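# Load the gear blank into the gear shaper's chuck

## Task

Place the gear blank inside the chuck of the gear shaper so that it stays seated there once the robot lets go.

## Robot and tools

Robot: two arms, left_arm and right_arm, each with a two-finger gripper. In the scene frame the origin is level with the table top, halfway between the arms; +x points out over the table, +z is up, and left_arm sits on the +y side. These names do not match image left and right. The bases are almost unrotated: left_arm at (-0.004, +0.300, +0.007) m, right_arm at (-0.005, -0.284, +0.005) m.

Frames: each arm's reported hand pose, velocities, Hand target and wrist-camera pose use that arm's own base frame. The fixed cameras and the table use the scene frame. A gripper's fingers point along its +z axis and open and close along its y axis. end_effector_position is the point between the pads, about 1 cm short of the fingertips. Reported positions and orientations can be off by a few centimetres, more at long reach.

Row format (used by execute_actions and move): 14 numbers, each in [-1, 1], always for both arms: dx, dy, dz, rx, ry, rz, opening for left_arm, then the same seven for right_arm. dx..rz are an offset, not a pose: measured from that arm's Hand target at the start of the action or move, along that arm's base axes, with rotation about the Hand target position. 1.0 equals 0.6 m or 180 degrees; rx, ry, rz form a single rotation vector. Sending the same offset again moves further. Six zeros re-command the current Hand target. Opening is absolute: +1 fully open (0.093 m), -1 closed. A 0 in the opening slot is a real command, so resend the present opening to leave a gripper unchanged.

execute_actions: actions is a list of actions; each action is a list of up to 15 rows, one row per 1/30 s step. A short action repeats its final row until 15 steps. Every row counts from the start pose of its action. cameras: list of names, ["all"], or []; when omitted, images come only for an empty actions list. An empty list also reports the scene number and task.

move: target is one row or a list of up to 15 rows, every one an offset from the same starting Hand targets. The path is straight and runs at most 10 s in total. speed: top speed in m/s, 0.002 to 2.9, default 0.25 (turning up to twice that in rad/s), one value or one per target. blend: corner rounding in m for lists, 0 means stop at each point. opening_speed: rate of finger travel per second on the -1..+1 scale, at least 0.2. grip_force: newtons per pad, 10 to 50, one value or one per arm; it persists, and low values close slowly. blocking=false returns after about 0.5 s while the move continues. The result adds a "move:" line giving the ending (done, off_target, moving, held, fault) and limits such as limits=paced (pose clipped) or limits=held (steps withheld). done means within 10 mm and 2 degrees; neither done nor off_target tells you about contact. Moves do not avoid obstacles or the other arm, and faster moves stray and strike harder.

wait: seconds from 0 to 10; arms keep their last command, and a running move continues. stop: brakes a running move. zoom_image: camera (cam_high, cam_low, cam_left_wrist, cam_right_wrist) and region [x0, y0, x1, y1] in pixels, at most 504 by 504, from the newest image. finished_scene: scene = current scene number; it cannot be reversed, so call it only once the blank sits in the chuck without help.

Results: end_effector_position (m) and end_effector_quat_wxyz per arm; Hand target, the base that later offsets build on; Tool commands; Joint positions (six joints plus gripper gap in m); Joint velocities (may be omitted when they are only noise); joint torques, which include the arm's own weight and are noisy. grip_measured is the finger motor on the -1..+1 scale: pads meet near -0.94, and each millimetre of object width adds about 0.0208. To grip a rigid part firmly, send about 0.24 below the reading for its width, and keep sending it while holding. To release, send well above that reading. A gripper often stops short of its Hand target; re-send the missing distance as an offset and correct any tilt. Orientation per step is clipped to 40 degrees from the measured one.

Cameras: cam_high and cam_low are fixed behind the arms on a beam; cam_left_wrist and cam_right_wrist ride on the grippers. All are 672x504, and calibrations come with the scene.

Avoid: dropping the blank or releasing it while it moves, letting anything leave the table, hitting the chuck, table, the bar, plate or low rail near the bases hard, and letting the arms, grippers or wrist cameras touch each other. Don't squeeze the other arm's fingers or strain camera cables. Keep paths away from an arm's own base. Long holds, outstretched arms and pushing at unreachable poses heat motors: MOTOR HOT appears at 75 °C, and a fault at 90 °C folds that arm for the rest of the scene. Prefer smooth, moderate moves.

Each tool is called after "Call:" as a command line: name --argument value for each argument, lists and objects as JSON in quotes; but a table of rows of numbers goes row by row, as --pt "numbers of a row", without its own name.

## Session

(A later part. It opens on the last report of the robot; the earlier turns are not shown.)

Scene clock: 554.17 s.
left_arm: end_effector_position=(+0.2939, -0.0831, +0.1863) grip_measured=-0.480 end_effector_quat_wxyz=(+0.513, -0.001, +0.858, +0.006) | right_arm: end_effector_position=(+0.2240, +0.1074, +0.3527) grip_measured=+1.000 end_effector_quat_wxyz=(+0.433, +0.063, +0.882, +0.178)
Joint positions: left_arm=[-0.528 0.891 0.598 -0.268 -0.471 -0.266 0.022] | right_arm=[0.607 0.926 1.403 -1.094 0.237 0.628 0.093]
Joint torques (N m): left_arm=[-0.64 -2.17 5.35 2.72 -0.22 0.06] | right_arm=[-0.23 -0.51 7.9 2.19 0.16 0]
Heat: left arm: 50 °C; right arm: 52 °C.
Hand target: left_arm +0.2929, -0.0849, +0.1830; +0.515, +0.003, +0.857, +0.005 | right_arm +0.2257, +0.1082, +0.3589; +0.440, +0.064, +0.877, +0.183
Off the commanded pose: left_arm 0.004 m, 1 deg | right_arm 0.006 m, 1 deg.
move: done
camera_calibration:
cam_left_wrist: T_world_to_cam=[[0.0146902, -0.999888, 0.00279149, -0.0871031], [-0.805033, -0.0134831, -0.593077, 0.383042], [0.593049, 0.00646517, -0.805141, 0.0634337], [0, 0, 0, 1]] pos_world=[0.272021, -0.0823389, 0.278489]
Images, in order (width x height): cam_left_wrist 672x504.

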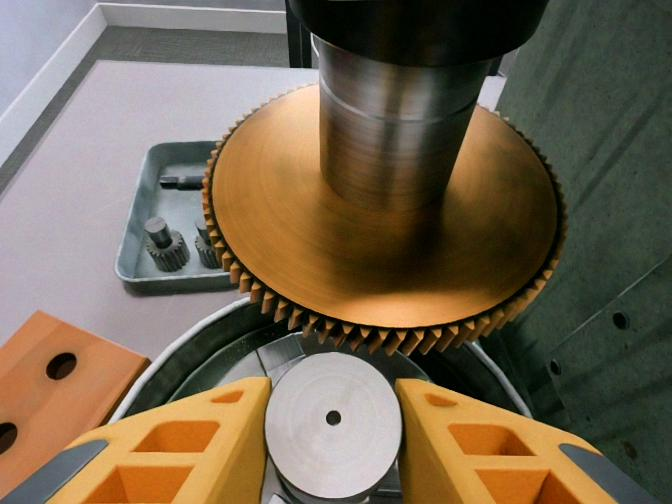

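Call:
move --target '[-0.008,0,-0.004,0,0.0045,0,-0.65,0,0,0,0,0,0,1]' --speed 0.01 --cameras '["cam_left_wrist"]'

Call:
zoom_image --camera "cam_left_wrist" --region '[200, 310, 480, 504]'

Call:
zoom_image --camera "cam_left_wrist" --region '[250, 440, 414, 504]'

Scene clock: 565.97 s.
left_arm: end_effector_position=(+0.2926, -0.0834, +0.1861) grip_measured=-0.480 end_effector_quat_wxyz=(+0.514, +0.001, +0.858, +0.007) | right_arm: end_effector_position=(+0.2240, +0.1074, +0.3527) grip_measured=+1.000 end_effector_quat_wxyz=(+0.433, +0.063, +0.882, +0.178)
Joint positions: left_arm=[-0.535 0.886 0.594 -0.269 -0.478 -0.266 0.022] | right_arm=[0.607 0.926 1.403 -1.094 0.237 0.628 0.093]
Joint torques (N m): left_arm=[-1.1 -2.8 5.55 2.38 -0.2 -0.07] | right_arm=[-0.21 -0.5 7.94 2.19 0.16 0]
Heat: left arm: 51 °C; right arm: 52 °C.
Hand target: left_arm +0.2881, -0.0849, +0.1805; +0.508, +0.004, +0.861, +0.005 | right_arm +0.2257, +0.1082, +0.3589; +0.440, +0.064, +0.877, +0.183
Off the commanded pose: left_arm 0.007 m, 1 deg | right_arm 0.006 m, 1 deg.
move: done
camera_calibration:
cam_left_wrist: T_world_to_cam=[[0.013965, -0.999902, -0.000431467, -0.0865917], [-0.803893, -0.0109709, -0.594672, 0.382049], [0.59461, 0.00865147, -0.803968, 0.0635996], [0, 0, 0, 1]] pos_world=[0.270519, -0.082942, 0.278289]
Images, in order (width x height): cam_left_wrist 672x504.

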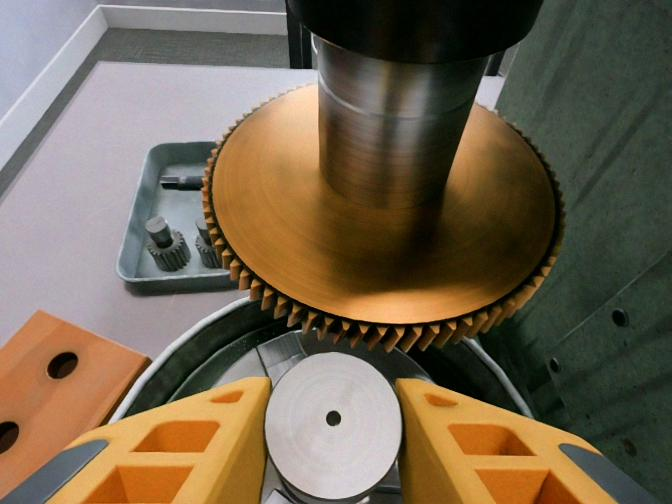

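Scaled by 1.800 from the camera's 672x504 image, which has a finer 960x720 frame.

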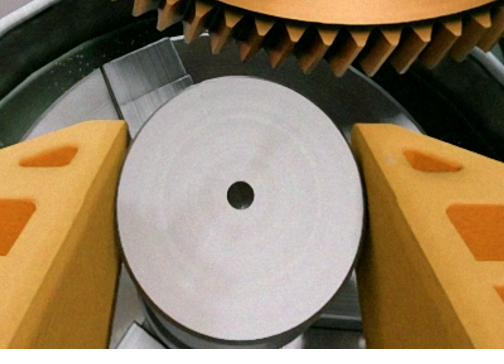

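Scaled by 3.073 from the camera's 672x504 image, which has a finer 960x720 frame.

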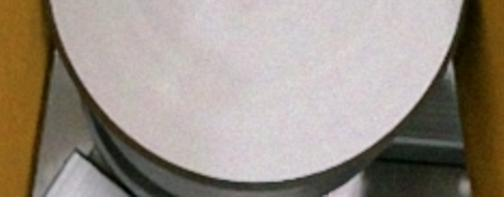

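Call:
move --target '[-0.006,0.0,-0.003,0,-0.003,0,-0.65,0,0,0,0,0,0,1]' --speed 0.01

Scene clock: 569.87 s.
left_arm: end_effector_position=(+0.2888, -0.0840, +0.1860) grip_measured=-0.480 end_effector_quat_wxyz=(+0.519, +0.002, +0.855, +0.006) | right_arm: end_effector_position=(+0.2240, +0.1074, +0.3527) grip_measured=+1.000 end_effector_quat_wxyz=(+0.433, +0.063, +0.882, +0.178)
Joint positions: left_arm=[-0.55 0.863 0.577 -0.264 -0.49 -0.266 0.022] | right_arm=[0.607 0.926 1.403 -1.094 0.237 0.628 0.093]
Joint torques (N m): left_arm=[-0.95 -2.33 5.33 2.42 -0.22 -0.1] | right_arm=[-0.24 -0.51 7.91 2.19 0.16 0]
Heat: left arm: 51 °C; right arm: 53 °C.
Hand target: left_arm +0.2845, -0.0848, +0.1788; +0.513, +0.003, +0.859, +0.005 | right_arm +0.2257, +0.1082, +0.3589; +0.440, +0.064, +0.877, +0.183
Off the commanded pose: left_arm 0.008 m, 1 deg | right_arm 0.006 m, 1 deg.
move: done

Call:
wait --seconds 0.1 --cameras '["cam_left_wrist","cam_high"]'

Call:
zoom_image --camera "cam_left_wrist" --region '[200, 310, 480, 504]'

Call:
zoom_image --camera "cam_high" --region '[405, 245, 455, 295]'

Scene clock: 574.80 s.
left_arm: end_effector_position=(+0.2887, -0.0841, +0.1860) grip_measured=-0.480 end_effector_quat_wxyz=(+0.519, +0.002, +0.855, +0.006) | right_arm: end_effector_position=(+0.2240, +0.1074, +0.3527) grip_measured=+1.000 end_effector_quat_wxyz=(+0.433, +0.063, +0.882, +0.178)
Joint positions: left_arm=[-0.55 0.863 0.577 -0.264 -0.49 -0.267 0.022] | right_arm=[0.607 0.926 1.403 -1.094 0.237 0.628 0.093]
Joint torques (N m): left_arm=[-0.92 -2.35 5.3 2.42 -0.21 -0.07] | right_arm=[-0.23 -0.53 7.91 2.2 0.16 0]
Heat: left arm: 51 °C; right arm: 53 °C.
Hand target: left_arm +0.2845, -0.0849, +0.1788; +0.513, +0.003, +0.859, +0.005 | right_arm +0.2257, +0.1082, +0.3589; +0.440, +0.064, +0.877, +0.183
Tool commands: left_gripper/opening=-0.65 right_gripper/opening=+1.0
Off the commanded pose: left_arm 0.008 m, 1 deg | right_arm 0.006 m, 1 deg.
wait: 0.10 s; at rest from the start
camera_calibration:
cam_left_wrist: T_world_to_cam=[[0.00978938, -0.999952, -0.0000208421, -0.0861241], [-0.796563, -0.00778562, -0.604506, 0.378893], [0.604477, 0.00593434, -0.796601, 0.0612907], [0, 0, 0, 1]] pos_world=[0.265606, -0.0835338, 0.277865]
Images, in order (width x height): cam_high 672x504, cam_left_wrist 672x504.

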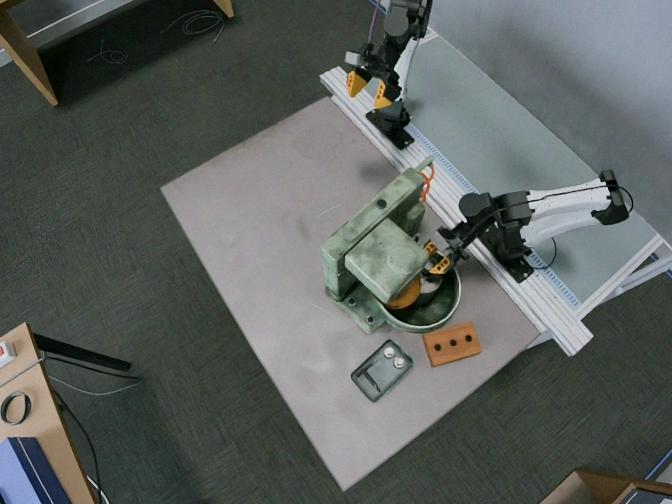

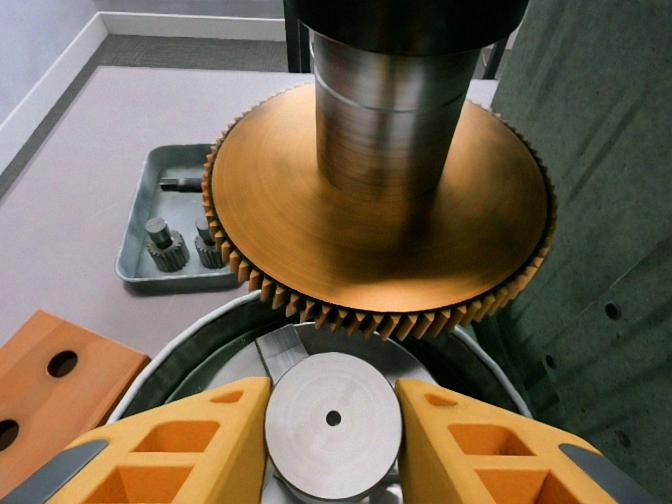

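Scaled by 1.800 from the camera's 672x504 image, which has a finer 960x720 frame.

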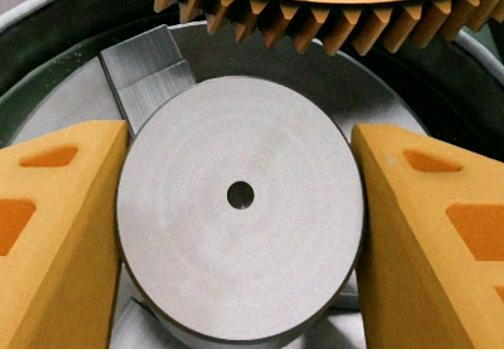

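Scaled by 10.080 from the camera's 672x504 image, which has a finer 960x720 frame.

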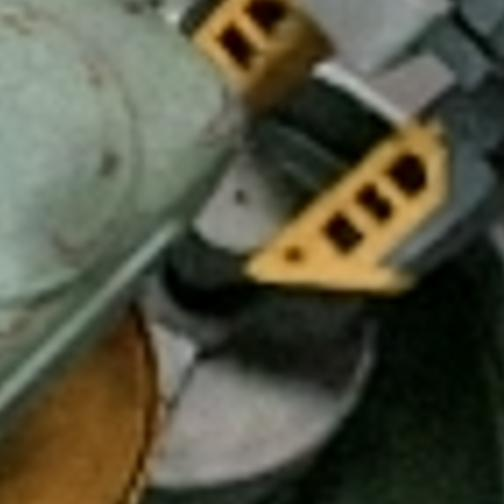

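Call:
zoom_image --camera "cam_left_wrist" --region '[260, 454, 410, 504]'

Call:
zoom_image --camera "cam_left_wrist" --region '[230, 310, 440, 380]'

Scaled by 3.360 from the camera's 672x504 image, which has a finer 960x720 frame.

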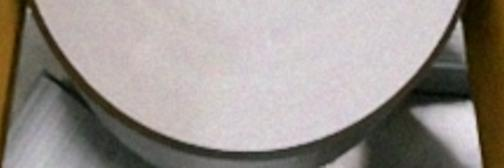

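Scaled by 2.400 from the camera's 672x504 image, which has a finer 960x720 frame.

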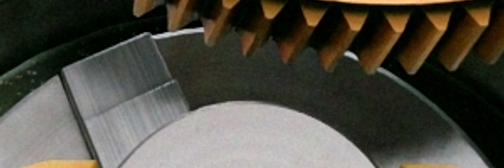

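Call:
move --pt "0.0 0.004 0.006 0 0.008 0 -0.65 0 0 0 0 0 0 1" --pt "0.015 0.004 0.005 0 0.008 0 -0.65 0 0 0 0 0 0 1" --speed 0.012 --cameras '["cam_left_wrist"]'

Call:
zoom_image --camera "cam_left_wrist" --region '[200, 310, 480, 504]'

Scene clock: 615.57 s.
left_arm: end_effector_position=(+0.2926, -0.0820, +0.1855) grip_measured=-0.480 end_effector_quat_wxyz=(+0.514, -0.002, +0.858, +0.003) | right_arm: end_effector_position=(+0.2240, +0.1074, +0.3527) grip_measured=+1.000 end_effector_quat_wxyz=(+0.433, +0.063, +0.882, +0.178)
Joint positions: left_arm=[-0.524 0.88 0.589 -0.266 -0.464 -0.268 0.022] | right_arm=[0.607 0.926 1.403 -1.094 0.237 0.628 0.093]
Joint torques (N m): left_arm=[0.99 -0.21 8.03 2.24 0 0.06] | right_arm=[-0.24 -0.5 7.9 2.19 0.15 0.01]
Heat: left arm: 51 °C; right arm: 53 °C.
Hand target: left_arm +0.2935, -0.0825, +0.1817; +0.502, +0.004, +0.865, +0.005 | right_arm +0.2257, +0.1082, +0.3589; +0.440, +0.064, +0.877, +0.183
Off the commanded pose: left_arm 0.004 m, 2 deg | right_arm 0.006 m, 1 deg.
move: done
camera_calibration:
cam_left_wrist: T_world_to_cam=[[0.0143074, -0.999852, 0.00960464, -0.0871533], [-0.803888, -0.0172144, -0.594532, 0.381109], [0.594609, 0.000785148, -0.804015, 0.0623882], [0, 0, 0, 1]] pos_world=[0.270519, -0.0806288, 0.277579]
Images, in order (width x height): cam_left_wrist 672x504.

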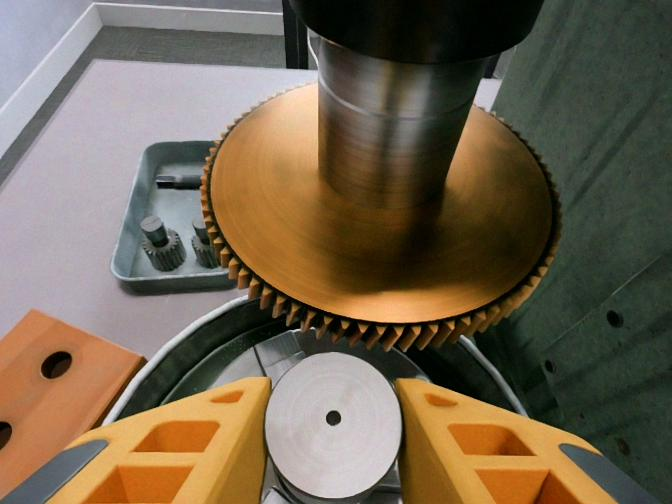

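Scaled by 1.800 from the camera's 672x504 image, which has a finer 960x720 frame.

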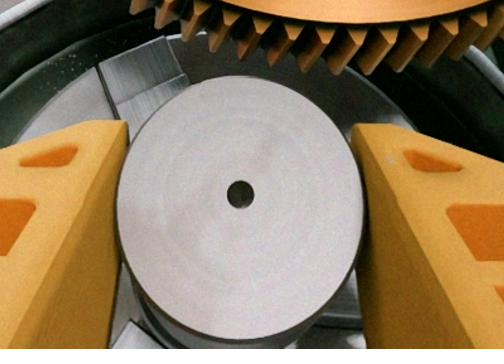

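Call:
move --target '[0.0075,0.0,-0.003,-0.003,0.004,0,-0.65,0,0,0,0,0,0,1]' --speed 0.01 --cameras '["cam_left_wrist"]'

Call:
zoom_image --camera "cam_left_wrist" --region '[200, 310, 480, 504]'

Scene clock: 623.77 s.
left_arm: end_effector_position=(+0.2975, -0.0817, +0.1857) grip_measured=-0.480 end_effector_quat_wxyz=(+0.512, -0.006, +0.859, +0.000) | right_arm: end_effector_position=(+0.2240, +0.1074, +0.3527) grip_measured=+1.000 end_effector_quat_wxyz=(+0.433, +0.063, +0.882, +0.178)
Joint positions: left_arm=[-0.505 0.901 0.599 -0.253 -0.445 -0.268 0.022] | right_arm=[0.607 0.926 1.403 -1.094 0.237 0.628 0.093]
Joint torques (N m): left_arm=[1.02 -0.13 7.98 2.21 0.05 0.05] | right_arm=[-0.2 -0.51 7.9 2.19 0.15 0]
Heat: left arm: 50 °C; right arm: 53 °C.
Hand target: left_arm +0.2980, -0.0825, +0.1798; +0.496, +0.001, +0.868, +0.001 | right_arm +0.2257, +0.1082, +0.3589; +0.440, +0.064, +0.877, +0.183
Off the commanded pose: left_arm 0.006 m, 2 deg | right_arm 0.006 m, 1 deg.
move: done
camera_calibration:
cam_left_wrist: T_world_to_cam=[[0.0168363, -0.99968, 0.0188899, -0.0894896], [-0.806168, -0.0247479, -0.591169, 0.384742], [0.591447, -0.00527533, -0.806326, 0.0604467], [0, 0, 0, 1]] pos_world=[0.275922, -0.0796206, 0.277878]
Images, in order (width x height): cam_left_wrist 672x504.

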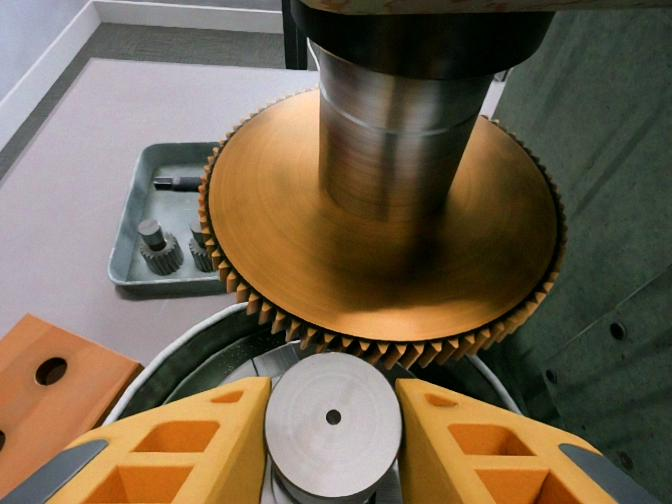

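Scaled by 1.800 from the camera's 672x504 image, which has a finer 960x720 frame.

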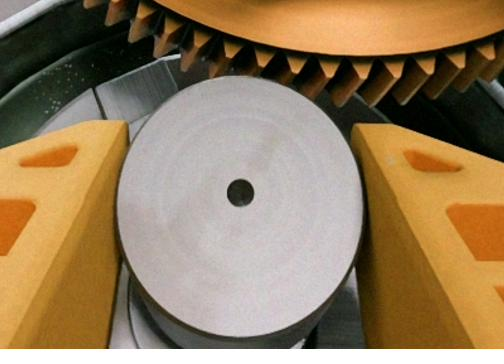

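Call:
move --pt "0 0 0.075 0.002 -0.014 0 -0.65 -0.17 -0.01 0.0 0 0 0 1" --pt "-0.08 -0.003 0.082 0.002 -0.014 0 -0.65 -0.17 0.2 -0.08 -0.0384 -0.2303 0.1575 -0.5" --pt "-0.0005 -0.0033 0.036 0.002 -0.014 0 -0.65 -0.133 0.436 -0.265 -0.0384 -0.2303 0.1575 -0.9" --speed 0.25 --blend '[0.006,0,0]' --cameras '["all"]'

Scene clock: 654.20 s.
left_arm: end_effector_position=(+0.2934, -0.0831, +0.1998) grip_measured=-0.480 end_effector_quat_wxyz=(+0.507, +0.002, +0.862, +0.007) | right_arm: end_effector_position=(+0.1433, +0.3619, +0.1870) grip_measured=-0.898 end_effector_quat_wxyz=(+0.658, -0.252, +0.672, +0.227)
Joint positions: left_arm=[-0.525 0.895 0.665 -0.345 -0.464 -0.266 0.022] | right_arm=[1.517 1.518 0.473 1 0.825 0.006 0.002]
Joint torques (N m): left_arm=[0.68 -1.31 6.15 2.96 -0.13 0.12] | right_arm=[-1.17 -5.12 9.87 2.28 -0.12 -0.05]
Heat: left arm: 48 °C; right arm: 52 °C.
Hand target: left_arm +0.2977, -0.0845, +0.2015; +0.515, +0.003, +0.857, +0.004 | right_arm +0.1460, +0.3698, +0.2001; +0.665, -0.241, +0.664, +0.242
Off the commanded pose: left_arm 0.005 m, 1 deg | right_arm 0.015 m, 2 deg.
move: off_target (right_arm); target 3's new opening was sent with right_arm's hand 0.015 m and 2 deg from that target
camera_calibration:
cam_left_wrist: T_world_to_cam=[[0.0114292, -0.999933, -0.00158451, -0.0853895], [-0.813326, -0.00837441, -0.581748, 0.391356], [0.581696, 0.00793763, -0.813367, 0.0796494], [0, 0, 0, 1]] pos_world=[0.272944, -0.0827387, 0.29232]
cam_right_wrist: T_world_to_cam=[[0.631611, -0.774031, 0.0440892, 0.180349], [-0.329599, -0.319557, -0.888396, 0.365481], [0.701735, 0.546589, -0.456955, -0.12919], [0, 0, 0, 1]] pos_world=[0.0972086, 0.327002, 0.257706]

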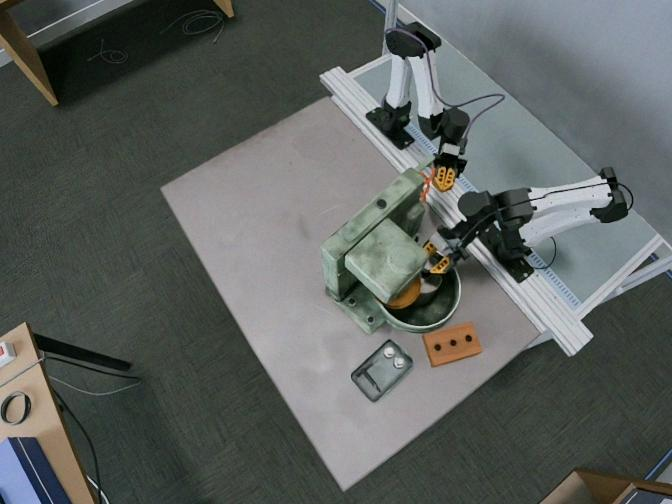

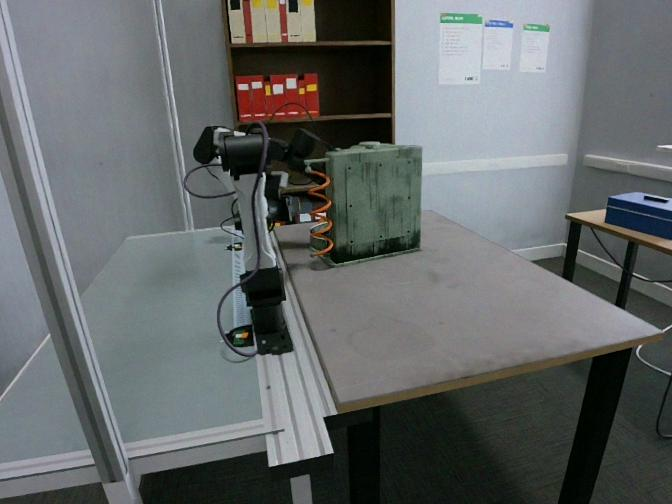

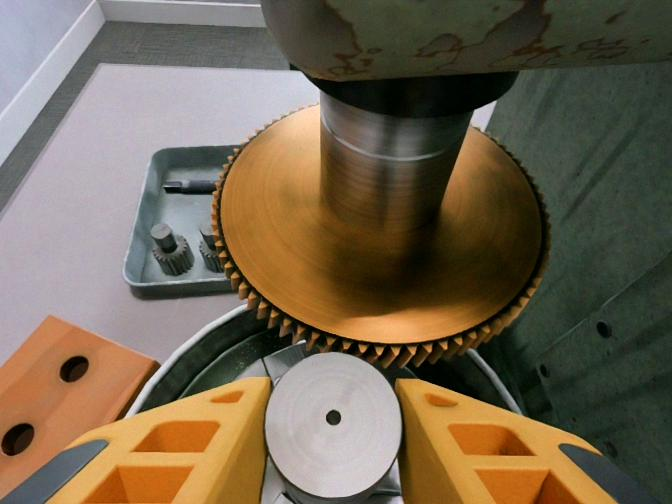

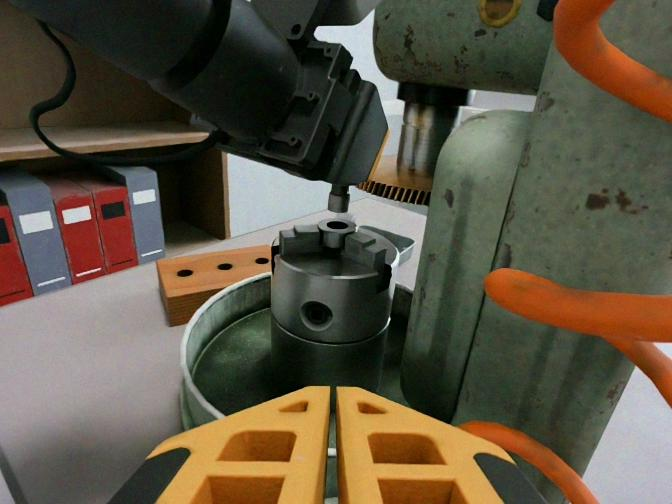

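Excellent side view.

Call:
zoom_image --camera "cam_right_wrist" --region '[270, 140, 430, 280]'

Scaled by 3.150 from the camera's 672x504 image, which has a finer 960x720 frame.

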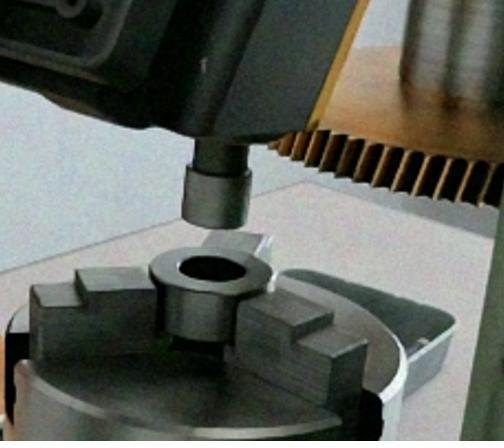

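Call:
zoom_image --camera "cam_right_wrist" --region '[310, 180, 370, 240]'

Scaled by 8.400 from the camera's 672x504 image, which has a finer 960x720 frame.

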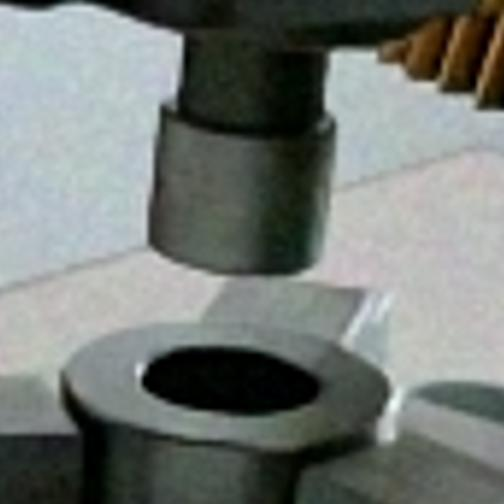

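Call:
move --pt "-0.05 0 0.04 0 -0.0122 0 -0.65 0 0 0 0 0 0 -0.9" --pt "0.0015 0.0025 0.0 0 -0.0122 0 -0.65 0 0 0 0 0 0 -0.9" --speed 0.12 --cameras '["cam_right_wrist","cam_left_wrist"]'

Call:
zoom_image --camera "cam_right_wrist" --region '[310, 180, 370, 240]'

Scene clock: 703.47 s.
left_arm: end_effector_position=(+0.2943, -0.0815, +0.1985) grip_measured=-0.480 end_effector_quat_wxyz=(+0.522, +0.002, +0.853, +0.008) | right_arm: end_effector_position=(+0.1433, +0.3619, +0.1870) grip_measured=-0.898 end_effector_quat_wxyz=(+0.658, -0.252, +0.672, +0.227)
Joint positions: left_arm=[-0.524 0.876 0.623 -0.284 -0.472 -0.247 0.022] | right_arm=[1.517 1.518 0.473 1 0.825 0.006 0.002]
Joint torques (N m): left_arm=[0.65 -1.31 6.31 3 -0.13 0.14] | right_arm=[-1.17 -5.12 9.84 2.28 -0.12 -0.05]
Heat: left arm: 50 °C; right arm: 55 °C.
Hand target: left_arm +0.2986, -0.0829, +0.2015; +0.532, +0.003, +0.847, +0.004 | right_arm +0.1460, +0.3698, +0.2001; +0.665, -0.241, +0.664, +0.242
Off the commanded pose: left_arm 0.005 m, 1 deg | right_arm 0.015 m, 2 deg.
move: off_target (right_arm)
camera_calibration:
cam_left_wrist: T_world_to_cam=[[0.011549, -0.999929, -0.00276184, -0.0835575], [-0.792433, -0.00746787, -0.609913, 0.390773], [0.60985, 0.00923248, -0.792463, 0.0658052], [0, 0, 0, 1]] pos_world=[0.270495, -0.0812409, 0.290255]
cam_right_wrist: T_world_to_cam=[[0.631611, -0.774031, 0.0440892, 0.180349], [-0.329599, -0.319557, -0.888396, 0.365481], [0.701735, 0.546589, -0.456955, -0.12919], [0, 0, 0, 1]] pos_world=[0.0972086, 0.327002, 0.257706]
Images, in order (width x height): cam_left_wrist 672x504, cam_right_wrist 672x504.

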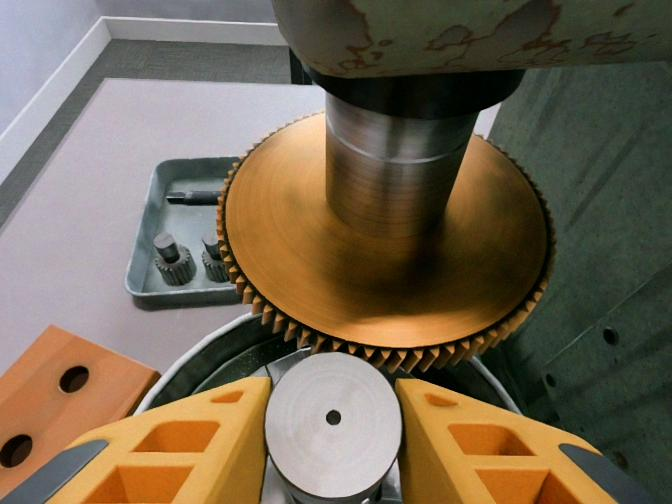

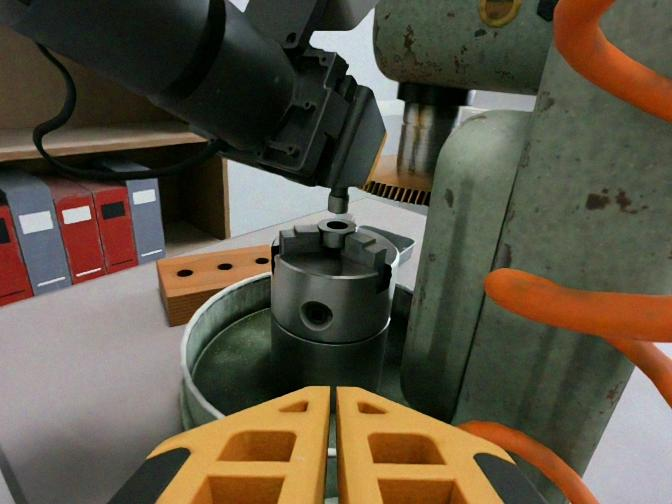

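Scaled by 8.400 from the camera's 672x504 image, which has a finer 960x720 frame.

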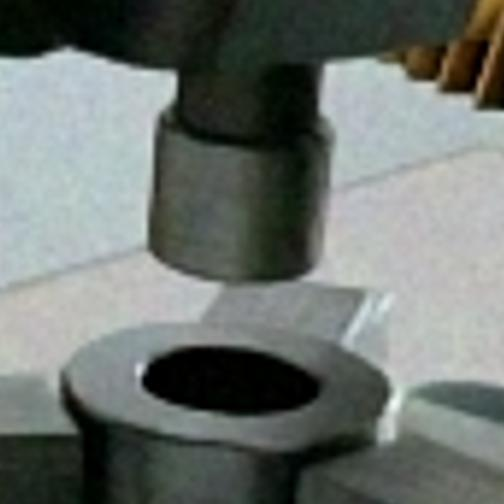

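Call:
move --target '[0.001,0.001,-0.0175,0,0,0,-0.65,0,0,0,0,0,0,-0.9]' --speed 0.05 --cameras '["cam_right_wrist"]'

Call:
zoom_image --camera "cam_right_wrist" --region '[310, 180, 370, 240]'

Scene clock: 716.37 s.
left_arm: end_effector_position=(+0.2952, -0.0811, +0.1885) grip_measured=-0.480 end_effector_quat_wxyz=(+0.522, +0.002, +0.853, +0.008) | right_arm: end_effector_position=(+0.1433, +0.3619, +0.1870) grip_measured=-0.898 end_effector_quat_wxyz=(+0.658, -0.252, +0.672, +0.227)
Joint positions: left_arm=[-0.519 0.88 0.584 -0.239 -0.468 -0.244 0.022] | right_arm=[1.517 1.518 0.473 1 0.825 0.006 0.002]
Joint torques (N m): left_arm=[0.72 -1.51 6.16 3.02 -0.12 0.13] | right_arm=[-1.16 -5.12 9.85 2.28 -0.12 -0.05]
Heat: left arm: 52 °C; right arm: 55 °C.
Hand target: left_arm +0.2992, -0.0824, +0.1910; +0.532, +0.003, +0.847, +0.004 | right_arm +0.1460, +0.3698, +0.2001; +0.665, -0.241, +0.664, +0.242
Off the commanded pose: left_arm 0.005 m, 1 deg | right_arm 0.015 m, 2 deg.
move: off_target (right_arm)
camera_calibration:
cam_right_wrist: T_world_to_cam=[[0.631611, -0.774031, 0.0440892, 0.180349], [-0.329599, -0.319557, -0.888396, 0.365481], [0.701735, 0.546589, -0.456955, -0.12919], [0, 0, 0, 1]] pos_world=[0.0972086, 0.327002, 0.257706]
Images, in order (width x height): cam_right_wrist 672x504.

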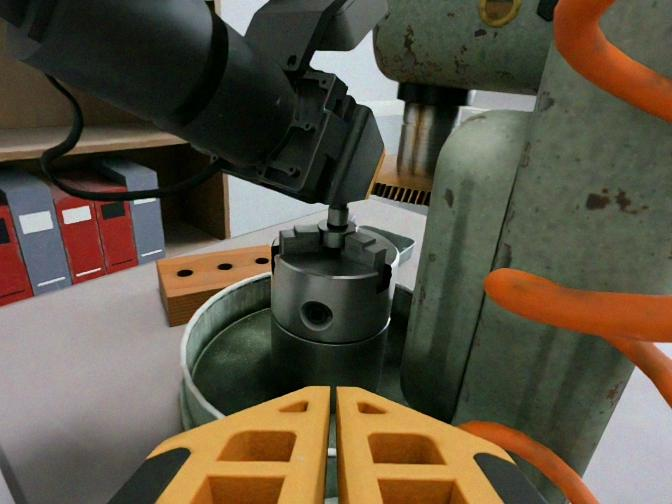

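Scaled by 8.400 from the camera's 672x504 image, which has a finer 960x720 frame.

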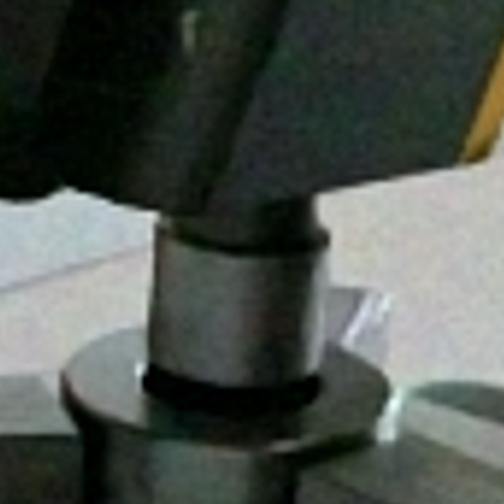

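Call:
move --target '[-0.0017,-0.0007,-0.005,0,0,0,-0.65,0,0,0,0,0,0,-0.9]' --speed 0.03 --cameras '["cam_right_wrist"]'

Call:
zoom_image --camera "cam_right_wrist" --region '[310, 180, 370, 240]'

Scene clock: 722.90 s.
left_arm: end_effector_position=(+0.2956, -0.0814, +0.1869) grip_measured=-0.480 end_effector_quat_wxyz=(+0.524, +0.001, +0.852, +0.007) | right_arm: end_effector_position=(+0.1433, +0.3619, +0.1870) grip_measured=-0.898 end_effector_quat_wxyz=(+0.658, -0.252, +0.672, +0.227)
Joint positions: left_arm=[-0.519 0.88 0.573 -0.224 -0.468 -0.244 0.022] | right_arm=[1.517 1.518 0.473 1 0.825 0.006 0.002]
Joint torques (N m): left_arm=[0.21 -1.62 5.98 2.96 -0.16 0.1] | right_arm=[-1.16 -5.09 9.85 2.28 -0.12 -0.05]
Heat: left arm: 52 °C; right arm: 55 °C.
Hand target: left_arm +0.2982, -0.0828, +0.1880; +0.532, +0.003, +0.847, +0.004 | right_arm +0.1460, +0.3698, +0.2001; +0.665, -0.241, +0.664, +0.242
Off the commanded pose: left_arm 0.003 m, 1 deg | right_arm 0.015 m, 2 deg.
move: off_target (right_arm)
camera_calibration:
cam_right_wrist: T_world_to_cam=[[0.631611, -0.774031, 0.0440892, 0.180349], [-0.329599, -0.319557, -0.888396, 0.365481], [0.701735, 0.546589, -0.456955, -0.12919], [0, 0, 0, 1]] pos_world=[0.0972086, 0.327002, 0.257706]
Images, in order (width x height): cam_right_wrist 672x504.

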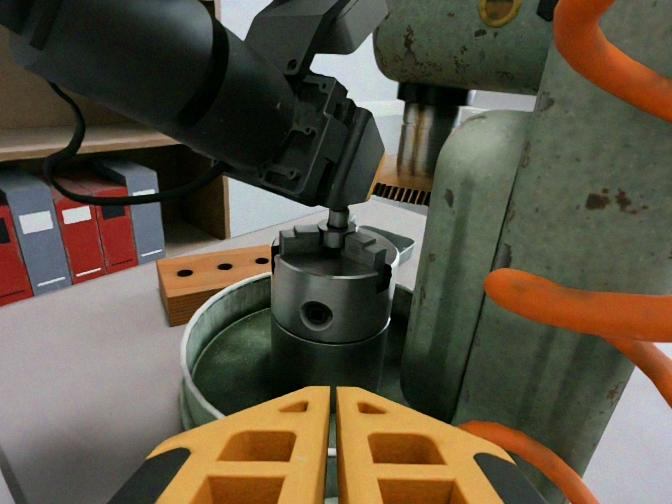

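Scaled by 8.400 from the camera's 672x504 image, which has a finer 960x720 frame.

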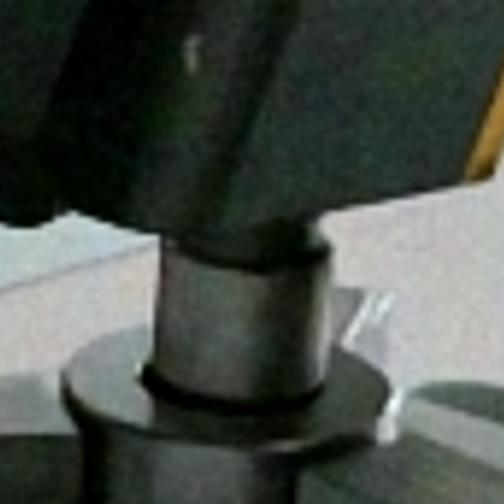

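Call:
move --pt "-0.05 0 0.06 0 0 0 -0.65 0 0 0 0 0 0 -0.9" --pt "-0.0013 0.0002 0.0225 0 0 0 -0.65 0 0 0 0 0 0 -0.9" --pt "-0.0022 0.0008 0.004 0 0 0 -0.65 0 0 0 0 0 0 -0.9" --pt "-0.0022 0.0008 -0.001 0 0 0 -0.65 0 0 0 0 0 0 -0.9" --speed '[0.12,0.12,0.06,0.04]' --cameras '["cam_right_wrist"]'

Call:
zoom_image --camera "cam_right_wrist" --region '[310, 180, 370, 240]'

Scene clock: 733.73 s.
left_arm: end_effector_position=(+0.2934, -0.0816, +0.1865) grip_measured=-0.480 end_effector_quat_wxyz=(+0.524, +0.002, +0.852, +0.006) | right_arm: end_effector_position=(+0.1433, +0.3619, +0.1870) grip_measured=-0.898 end_effector_quat_wxyz=(+0.658, -0.252, +0.672, +0.227)
Joint positions: left_arm=[-0.526 0.87 0.568 -0.229 -0.473 -0.247 0.022] | right_arm=[1.517 1.518 0.473 1 0.825 0.006 0.002]
Joint torques (N m): left_arm=[0.77 -1.13 6.08 2.97 -0.11 0.12] | right_arm=[-1.16 -5.11 9.85 2.28 -0.12 -0.05]
Heat: left arm: 53 °C; right arm: 55 °C.
Hand target: left_arm +0.2969, -0.0824, +0.1874; +0.532, +0.003, +0.847, +0.004 | right_arm +0.1460, +0.3698, +0.2001; +0.665, -0.241, +0.664, +0.242
Off the commanded pose: left_arm 0.004 m, 1 deg | right_arm 0.015 m, 2 deg.
move: off_target (right_arm)
camera_calibration:
cam_right_wrist: T_world_to_cam=[[0.631611, -0.774031, 0.0440892, 0.180349], [-0.329599, -0.319557, -0.888396, 0.365481], [0.701735, 0.546589, -0.456955, -0.12919], [0, 0, 0, 1]] pos_world=[0.0972086, 0.327002, 0.257706]
Images, in order (width x height): cam_right_wrist 672x504.

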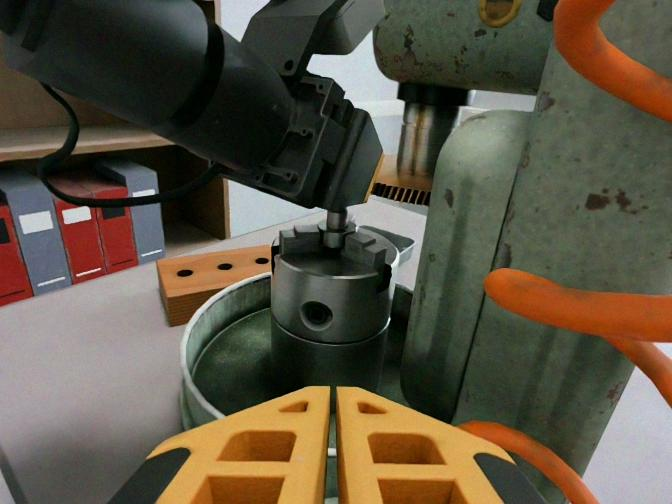

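Scaled by 8.400 from the camera's 672x504 image, which has a finer 960x720 frame.

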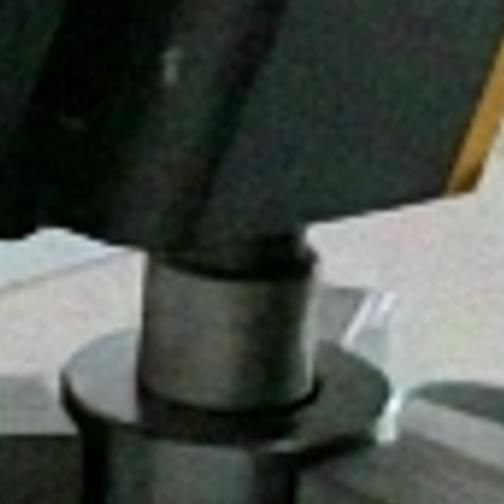

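Call:
move --target '[-0.0005,-0.0015,-0.006,0,0,0,-0.65,0,0,0,0,0,0,-0.9]' --speed 0.01 --cameras '["cam_right_wrist"]'

Call:
zoom_image --camera "cam_right_wrist" --region '[310, 180, 370, 240]'

Scene clock: 742.03 s.
left_arm: end_effector_position=(+0.2941, -0.0819, +0.1857) grip_measured=-0.480 end_effector_quat_wxyz=(+0.527, +0.001, +0.850, +0.005) | right_arm: end_effector_position=(+0.1433, +0.3619, +0.1870) grip_measured=-0.898 end_effector_quat_wxyz=(+0.658, -0.252, +0.672, +0.227)
Joint positions: left_arm=[-0.526 0.87 0.559 -0.211 -0.474 -0.247 0.022] | right_arm=[1.517 1.518 0.473 1 0.825 0.006 0.002]
Joint torques (N m): left_arm=[0.2 -0.98 5.65 2.96 -0.18 0.1] | right_arm=[-1.18 -5.11 9.88 2.28 -0.12 -0.05]
Heat: left arm: 53 °C; right arm: 55 °C.
Hand target: left_arm +0.2965, -0.0832, +0.1838; +0.531, +0.003, +0.847, +0.004 | right_arm +0.1460, +0.3698, +0.2001; +0.665, -0.241, +0.664, +0.242
Off the commanded pose: left_arm 0.003 m, 1 deg | right_arm 0.015 m, 2 deg.
move: off_target (right_arm)
camera_calibration:
cam_right_wrist: T_world_to_cam=[[0.631611, -0.774031, 0.0440892, 0.180349], [-0.329599, -0.319557, -0.888396, 0.365481], [0.701735, 0.546589, -0.456955, -0.12919], [0, 0, 0, 1]] pos_world=[0.0972086, 0.327002, 0.257706]
Images, in order (width x height): cam_right_wrist 672x504.

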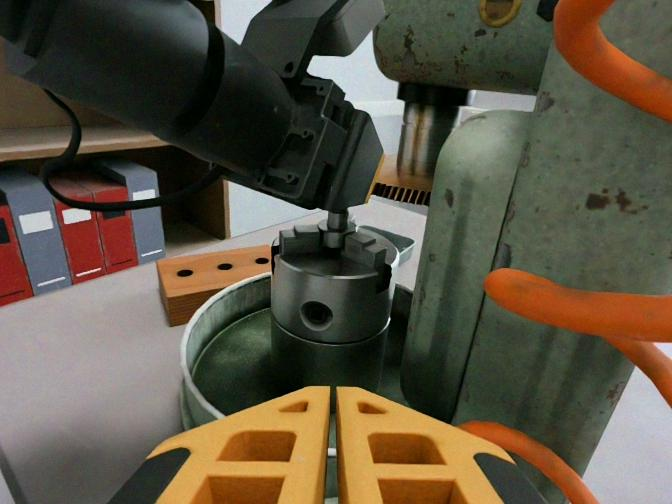

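Scaled by 8.400 from the camera's 672x504 image, which has a finer 960x720 frame.

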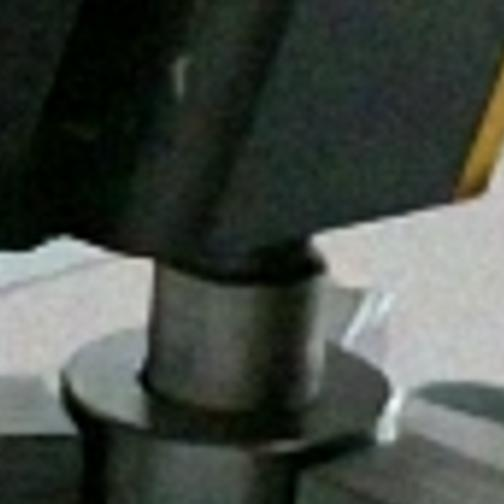

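Call:
move --target '[-0.006,0.0,-0.001,0,0.002,0,-0.65,0,0,0,0,0,0,-0.9]' --speed 0.01 --cameras '["cam_right_wrist"]'

Call:
zoom_image --camera "cam_right_wrist" --region '[310, 180, 370, 240]'

Scene clock: 747.67 s.
left_arm: end_effector_position=(+0.2941, -0.0818, +0.1858) grip_measured=-0.480 end_effector_quat_wxyz=(+0.527, +0.000, +0.850, +0.005) | right_arm: end_effector_position=(+0.1433, +0.3619, +0.1870) grip_measured=-0.898 end_effector_quat_wxyz=(+0.658, -0.252, +0.672, +0.227)
Joint positions: left_arm=[-0.526 0.87 0.559 -0.211 -0.474 -0.247 0.022] | right_arm=[1.517 1.518 0.473 1 0.825 0.006 0.002]
Joint torques (N m): left_arm=[-0.68 -2.11 5.57 2.72 -0.23 0.02] | right_arm=[-1.16 -5.08 9.83 2.28 -0.12 -0.05]
Heat: left arm: 52 °C; right arm: 55 °C.
Hand target: left_arm +0.2930, -0.0832, +0.1832; +0.529, +0.003, +0.849, +0.004 | right_arm +0.1460, +0.3698, +0.2001; +0.665, -0.241, +0.664, +0.242
Off the commanded pose: left_arm 0.003 m, 0 deg | right_arm 0.015 m, 2 deg.
move: off_target (right_arm)
camera_calibration:
cam_right_wrist: T_world_to_cam=[[0.631611, -0.774031, 0.0440892, 0.180349], [-0.329599, -0.319557, -0.888396, 0.365481], [0.701735, 0.546589, -0.456955, -0.12919], [0, 0, 0, 1]] pos_world=[0.0972086, 0.327002, 0.257706]
Images, in order (width x height): cam_right_wrist 672x504.

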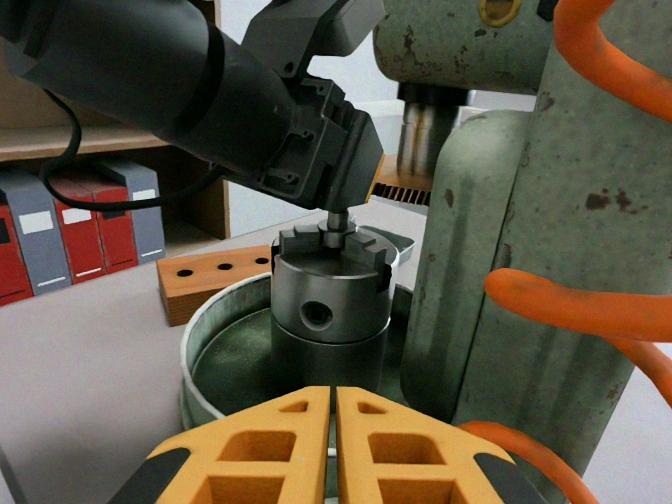

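Scaled by 8.400 from the camera's 672x504 image, which has a finer 960x720 frame.

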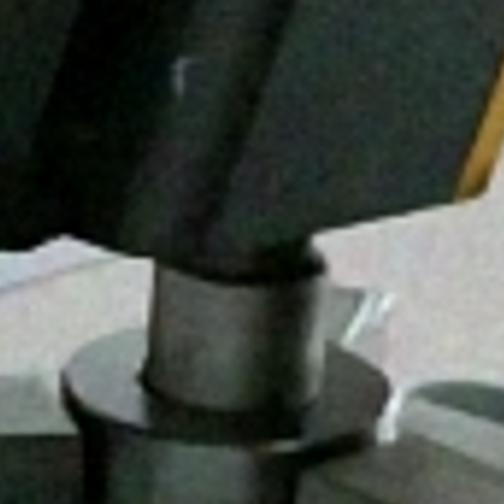

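Call:
move --target '[-0.004,0.0,-0.001,0,0.001,0,-0.65,0,0,0,0,0,0,-0.9]' --speed 0.004 --cameras '["cam_right_wrist"]'

Call:
zoom_image --camera "cam_right_wrist" --region '[310, 180, 370, 240]'

Scene clock: 751.43 s.
left_arm: end_effector_position=(+0.2937, -0.0819, +0.1856) grip_measured=-0.480 end_effector_quat_wxyz=(+0.527, +0.001, +0.850, +0.006) | right_arm: end_effector_position=(+0.1433, +0.3619, +0.1870) grip_measured=-0.898 end_effector_quat_wxyz=(+0.658, -0.252, +0.672, +0.227)
Joint positions: left_arm=[-0.529 0.87 0.559 -0.212 -0.479 -0.247 0.022] | right_arm=[1.517 1.518 0.473 1 0.825 0.006 0.002]
Joint torques (N m): left_arm=[-0.92 -2.86 5.42 2.59 -0.24 -0.03] | right_arm=[-1.17 -5.11 9.87 2.28 -0.12 -0.05]
Heat: left arm: 52 °C; right arm: 55 °C.
Hand target: left_arm +0.2906, -0.0832, +0.1826; +0.527, +0.003, +0.850, +0.004 | right_arm +0.1460, +0.3698, +0.2001; +0.665, -0.241, +0.664, +0.242
Off the commanded pose: left_arm 0.005 m, 0 deg | right_arm 0.015 m, 2 deg.
move: off_target (right_arm)
camera_calibration:
cam_right_wrist: T_world_to_cam=[[0.631611, -0.774031, 0.0440892, 0.180349], [-0.329599, -0.319557, -0.888396, 0.365481], [0.701735, 0.546589, -0.456955, -0.12919], [0, 0, 0, 1]] pos_world=[0.0972086, 0.327002, 0.257706]
Images, in order (width x height): cam_right_wrist 672x504.

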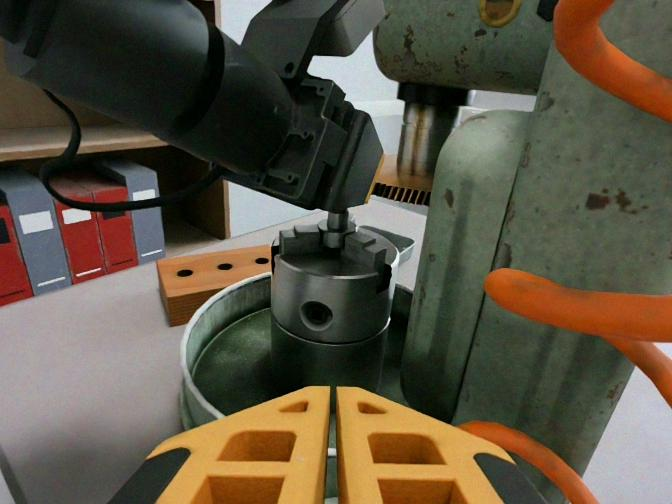

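Scaled by 8.400 from the camera's 672x504 image, which has a finer 960x720 frame.

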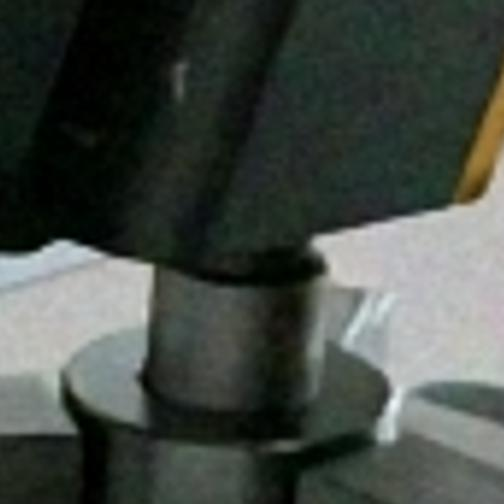

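Call:
move --target '[-0.004,0.0,-0.002,0,0.0,0,-0.65,0,0,0,0,0,0,-0.9]' --speed 0.004 --cameras '["cam_right_wrist"]'

Call:
zoom_image --camera "cam_right_wrist" --region '[310, 180, 370, 240]'

Scene clock: 756.23 s.
left_arm: end_effector_position=(+0.2927, -0.0817, +0.1852) grip_measured=-0.480 end_effector_quat_wxyz=(+0.530, +0.001, +0.848, +0.007) | right_arm: end_effector_position=(+0.1433, +0.3619, +0.1870) grip_measured=-0.898 end_effector_quat_wxyz=(+0.658, -0.252, +0.672, +0.227)
Joint positions: left_arm=[-0.534 0.863 0.55 -0.206 -0.485 -0.247 0.022] | right_arm=[1.517 1.518 0.473 1 0.825 0.006 0.002]
Joint torques (N m): left_arm=[-1.18 -3.07 5.63 2.44 -0.2 -0.06] | right_arm=[-1.18 -5.11 9.85 2.28 -0.12 -0.04]
Heat: left arm: 51 °C; right arm: 55 °C.
Hand target: left_arm +0.2882, -0.0832, +0.1816; +0.528, +0.002, +0.849, +0.004 | right_arm +0.1460, +0.3698, +0.2001; +0.665, -0.241, +0.664, +0.242
Off the commanded pose: left_arm 0.006 m, 1 deg | right_arm 0.015 m, 2 deg.
move: off_target (right_arm)
camera_calibration:
cam_right_wrist: T_world_to_cam=[[0.631611, -0.774031, 0.0440892, 0.180349], [-0.329599, -0.319557, -0.888396, 0.365481], [0.701735, 0.546589, -0.456955, -0.12919], [0, 0, 0, 1]] pos_world=[0.0972086, 0.327002, 0.257706]
Images, in order (width x height): cam_right_wrist 672x504.

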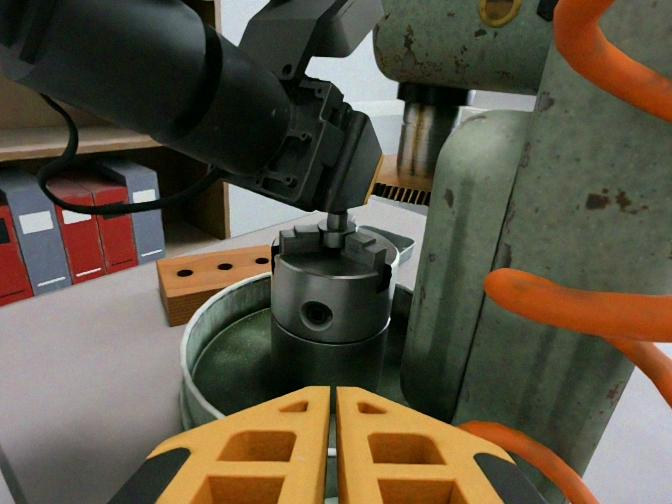

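Scaled by 8.400 from the camera's 672x504 image, which has a finer 960x720 frame.

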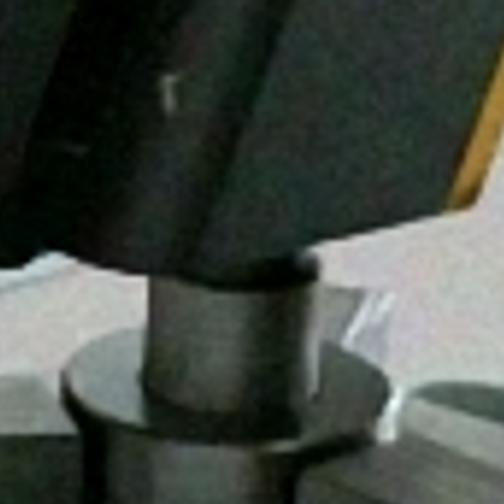

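Call:
move --target '[0.0,0.0,-0.008,0,0.0,0,-0.65,0,0,0,0,0,0,-0.9]' --speed 0.01 --cameras '["cam_right_wrist"]'

Call:
zoom_image --camera "cam_right_wrist" --region '[310, 180, 370, 240]'

Scene clock: 766.10 s.
left_arm: end_effector_position=(+0.2928, -0.0815, +0.1825) grip_measured=-0.480 end_effector_quat_wxyz=(+0.532, -0.001, +0.846, +0.006) | right_arm: end_effector_position=(+0.1433, +0.3619, +0.1870) grip_measured=-0.898 end_effector_quat_wxyz=(+0.658, -0.252, +0.672, +0.227)
Joint positions: left_arm=[-0.534 0.861 0.533 -0.184 -0.488 -0.247 0.022] | right_arm=[1.517 1.518 0.473 1 0.825 0.006 0.002]
Joint torques (N m): left_arm=[-1.17 -2.78 5.37 2.42 -0.19 -0.06] | right_arm=[-1.18 -5.09 9.88 2.28 -0.12 -0.06]
Heat: left arm: 51 °C; right arm: 55 °C.
Hand target: left_arm +0.2881, -0.0832, +0.1766; +0.527, +0.003, +0.850, +0.004 | right_arm +0.1460, +0.3698, +0.2001; +0.665, -0.241, +0.664, +0.242
Off the commanded pose: left_arm 0.007 m, 1 deg | right_arm 0.015 m, 2 deg.
move: off_target (right_arm)
camera_calibration:
cam_right_wrist: T_world_to_cam=[[0.631611, -0.774031, 0.0440892, 0.180349], [-0.329599, -0.319557, -0.888396, 0.365481], [0.701735, 0.546589, -0.456955, -0.12919], [0, 0, 0, 1]] pos_world=[0.0972086, 0.327002, 0.257706]
Images, in order (width x height): cam_right_wrist 672x504.

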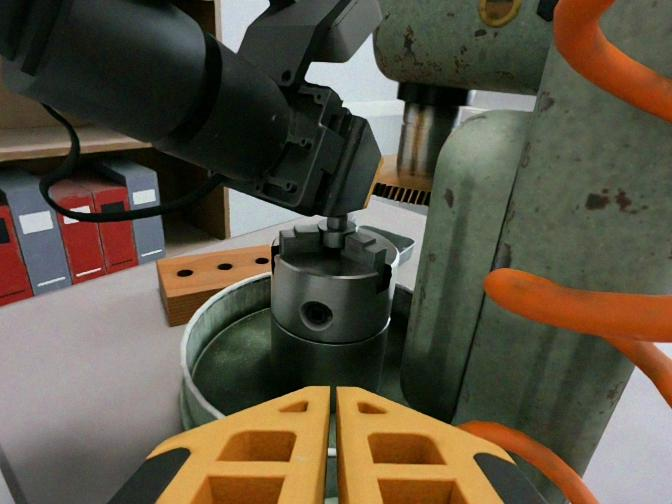

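Scaled by 8.400 from the camera's 672x504 image, which has a finer 960x720 frame.

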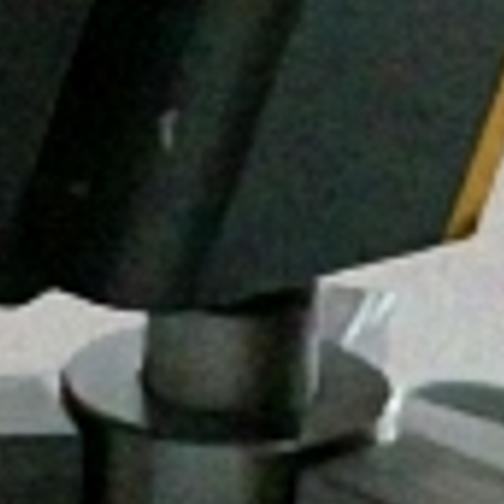

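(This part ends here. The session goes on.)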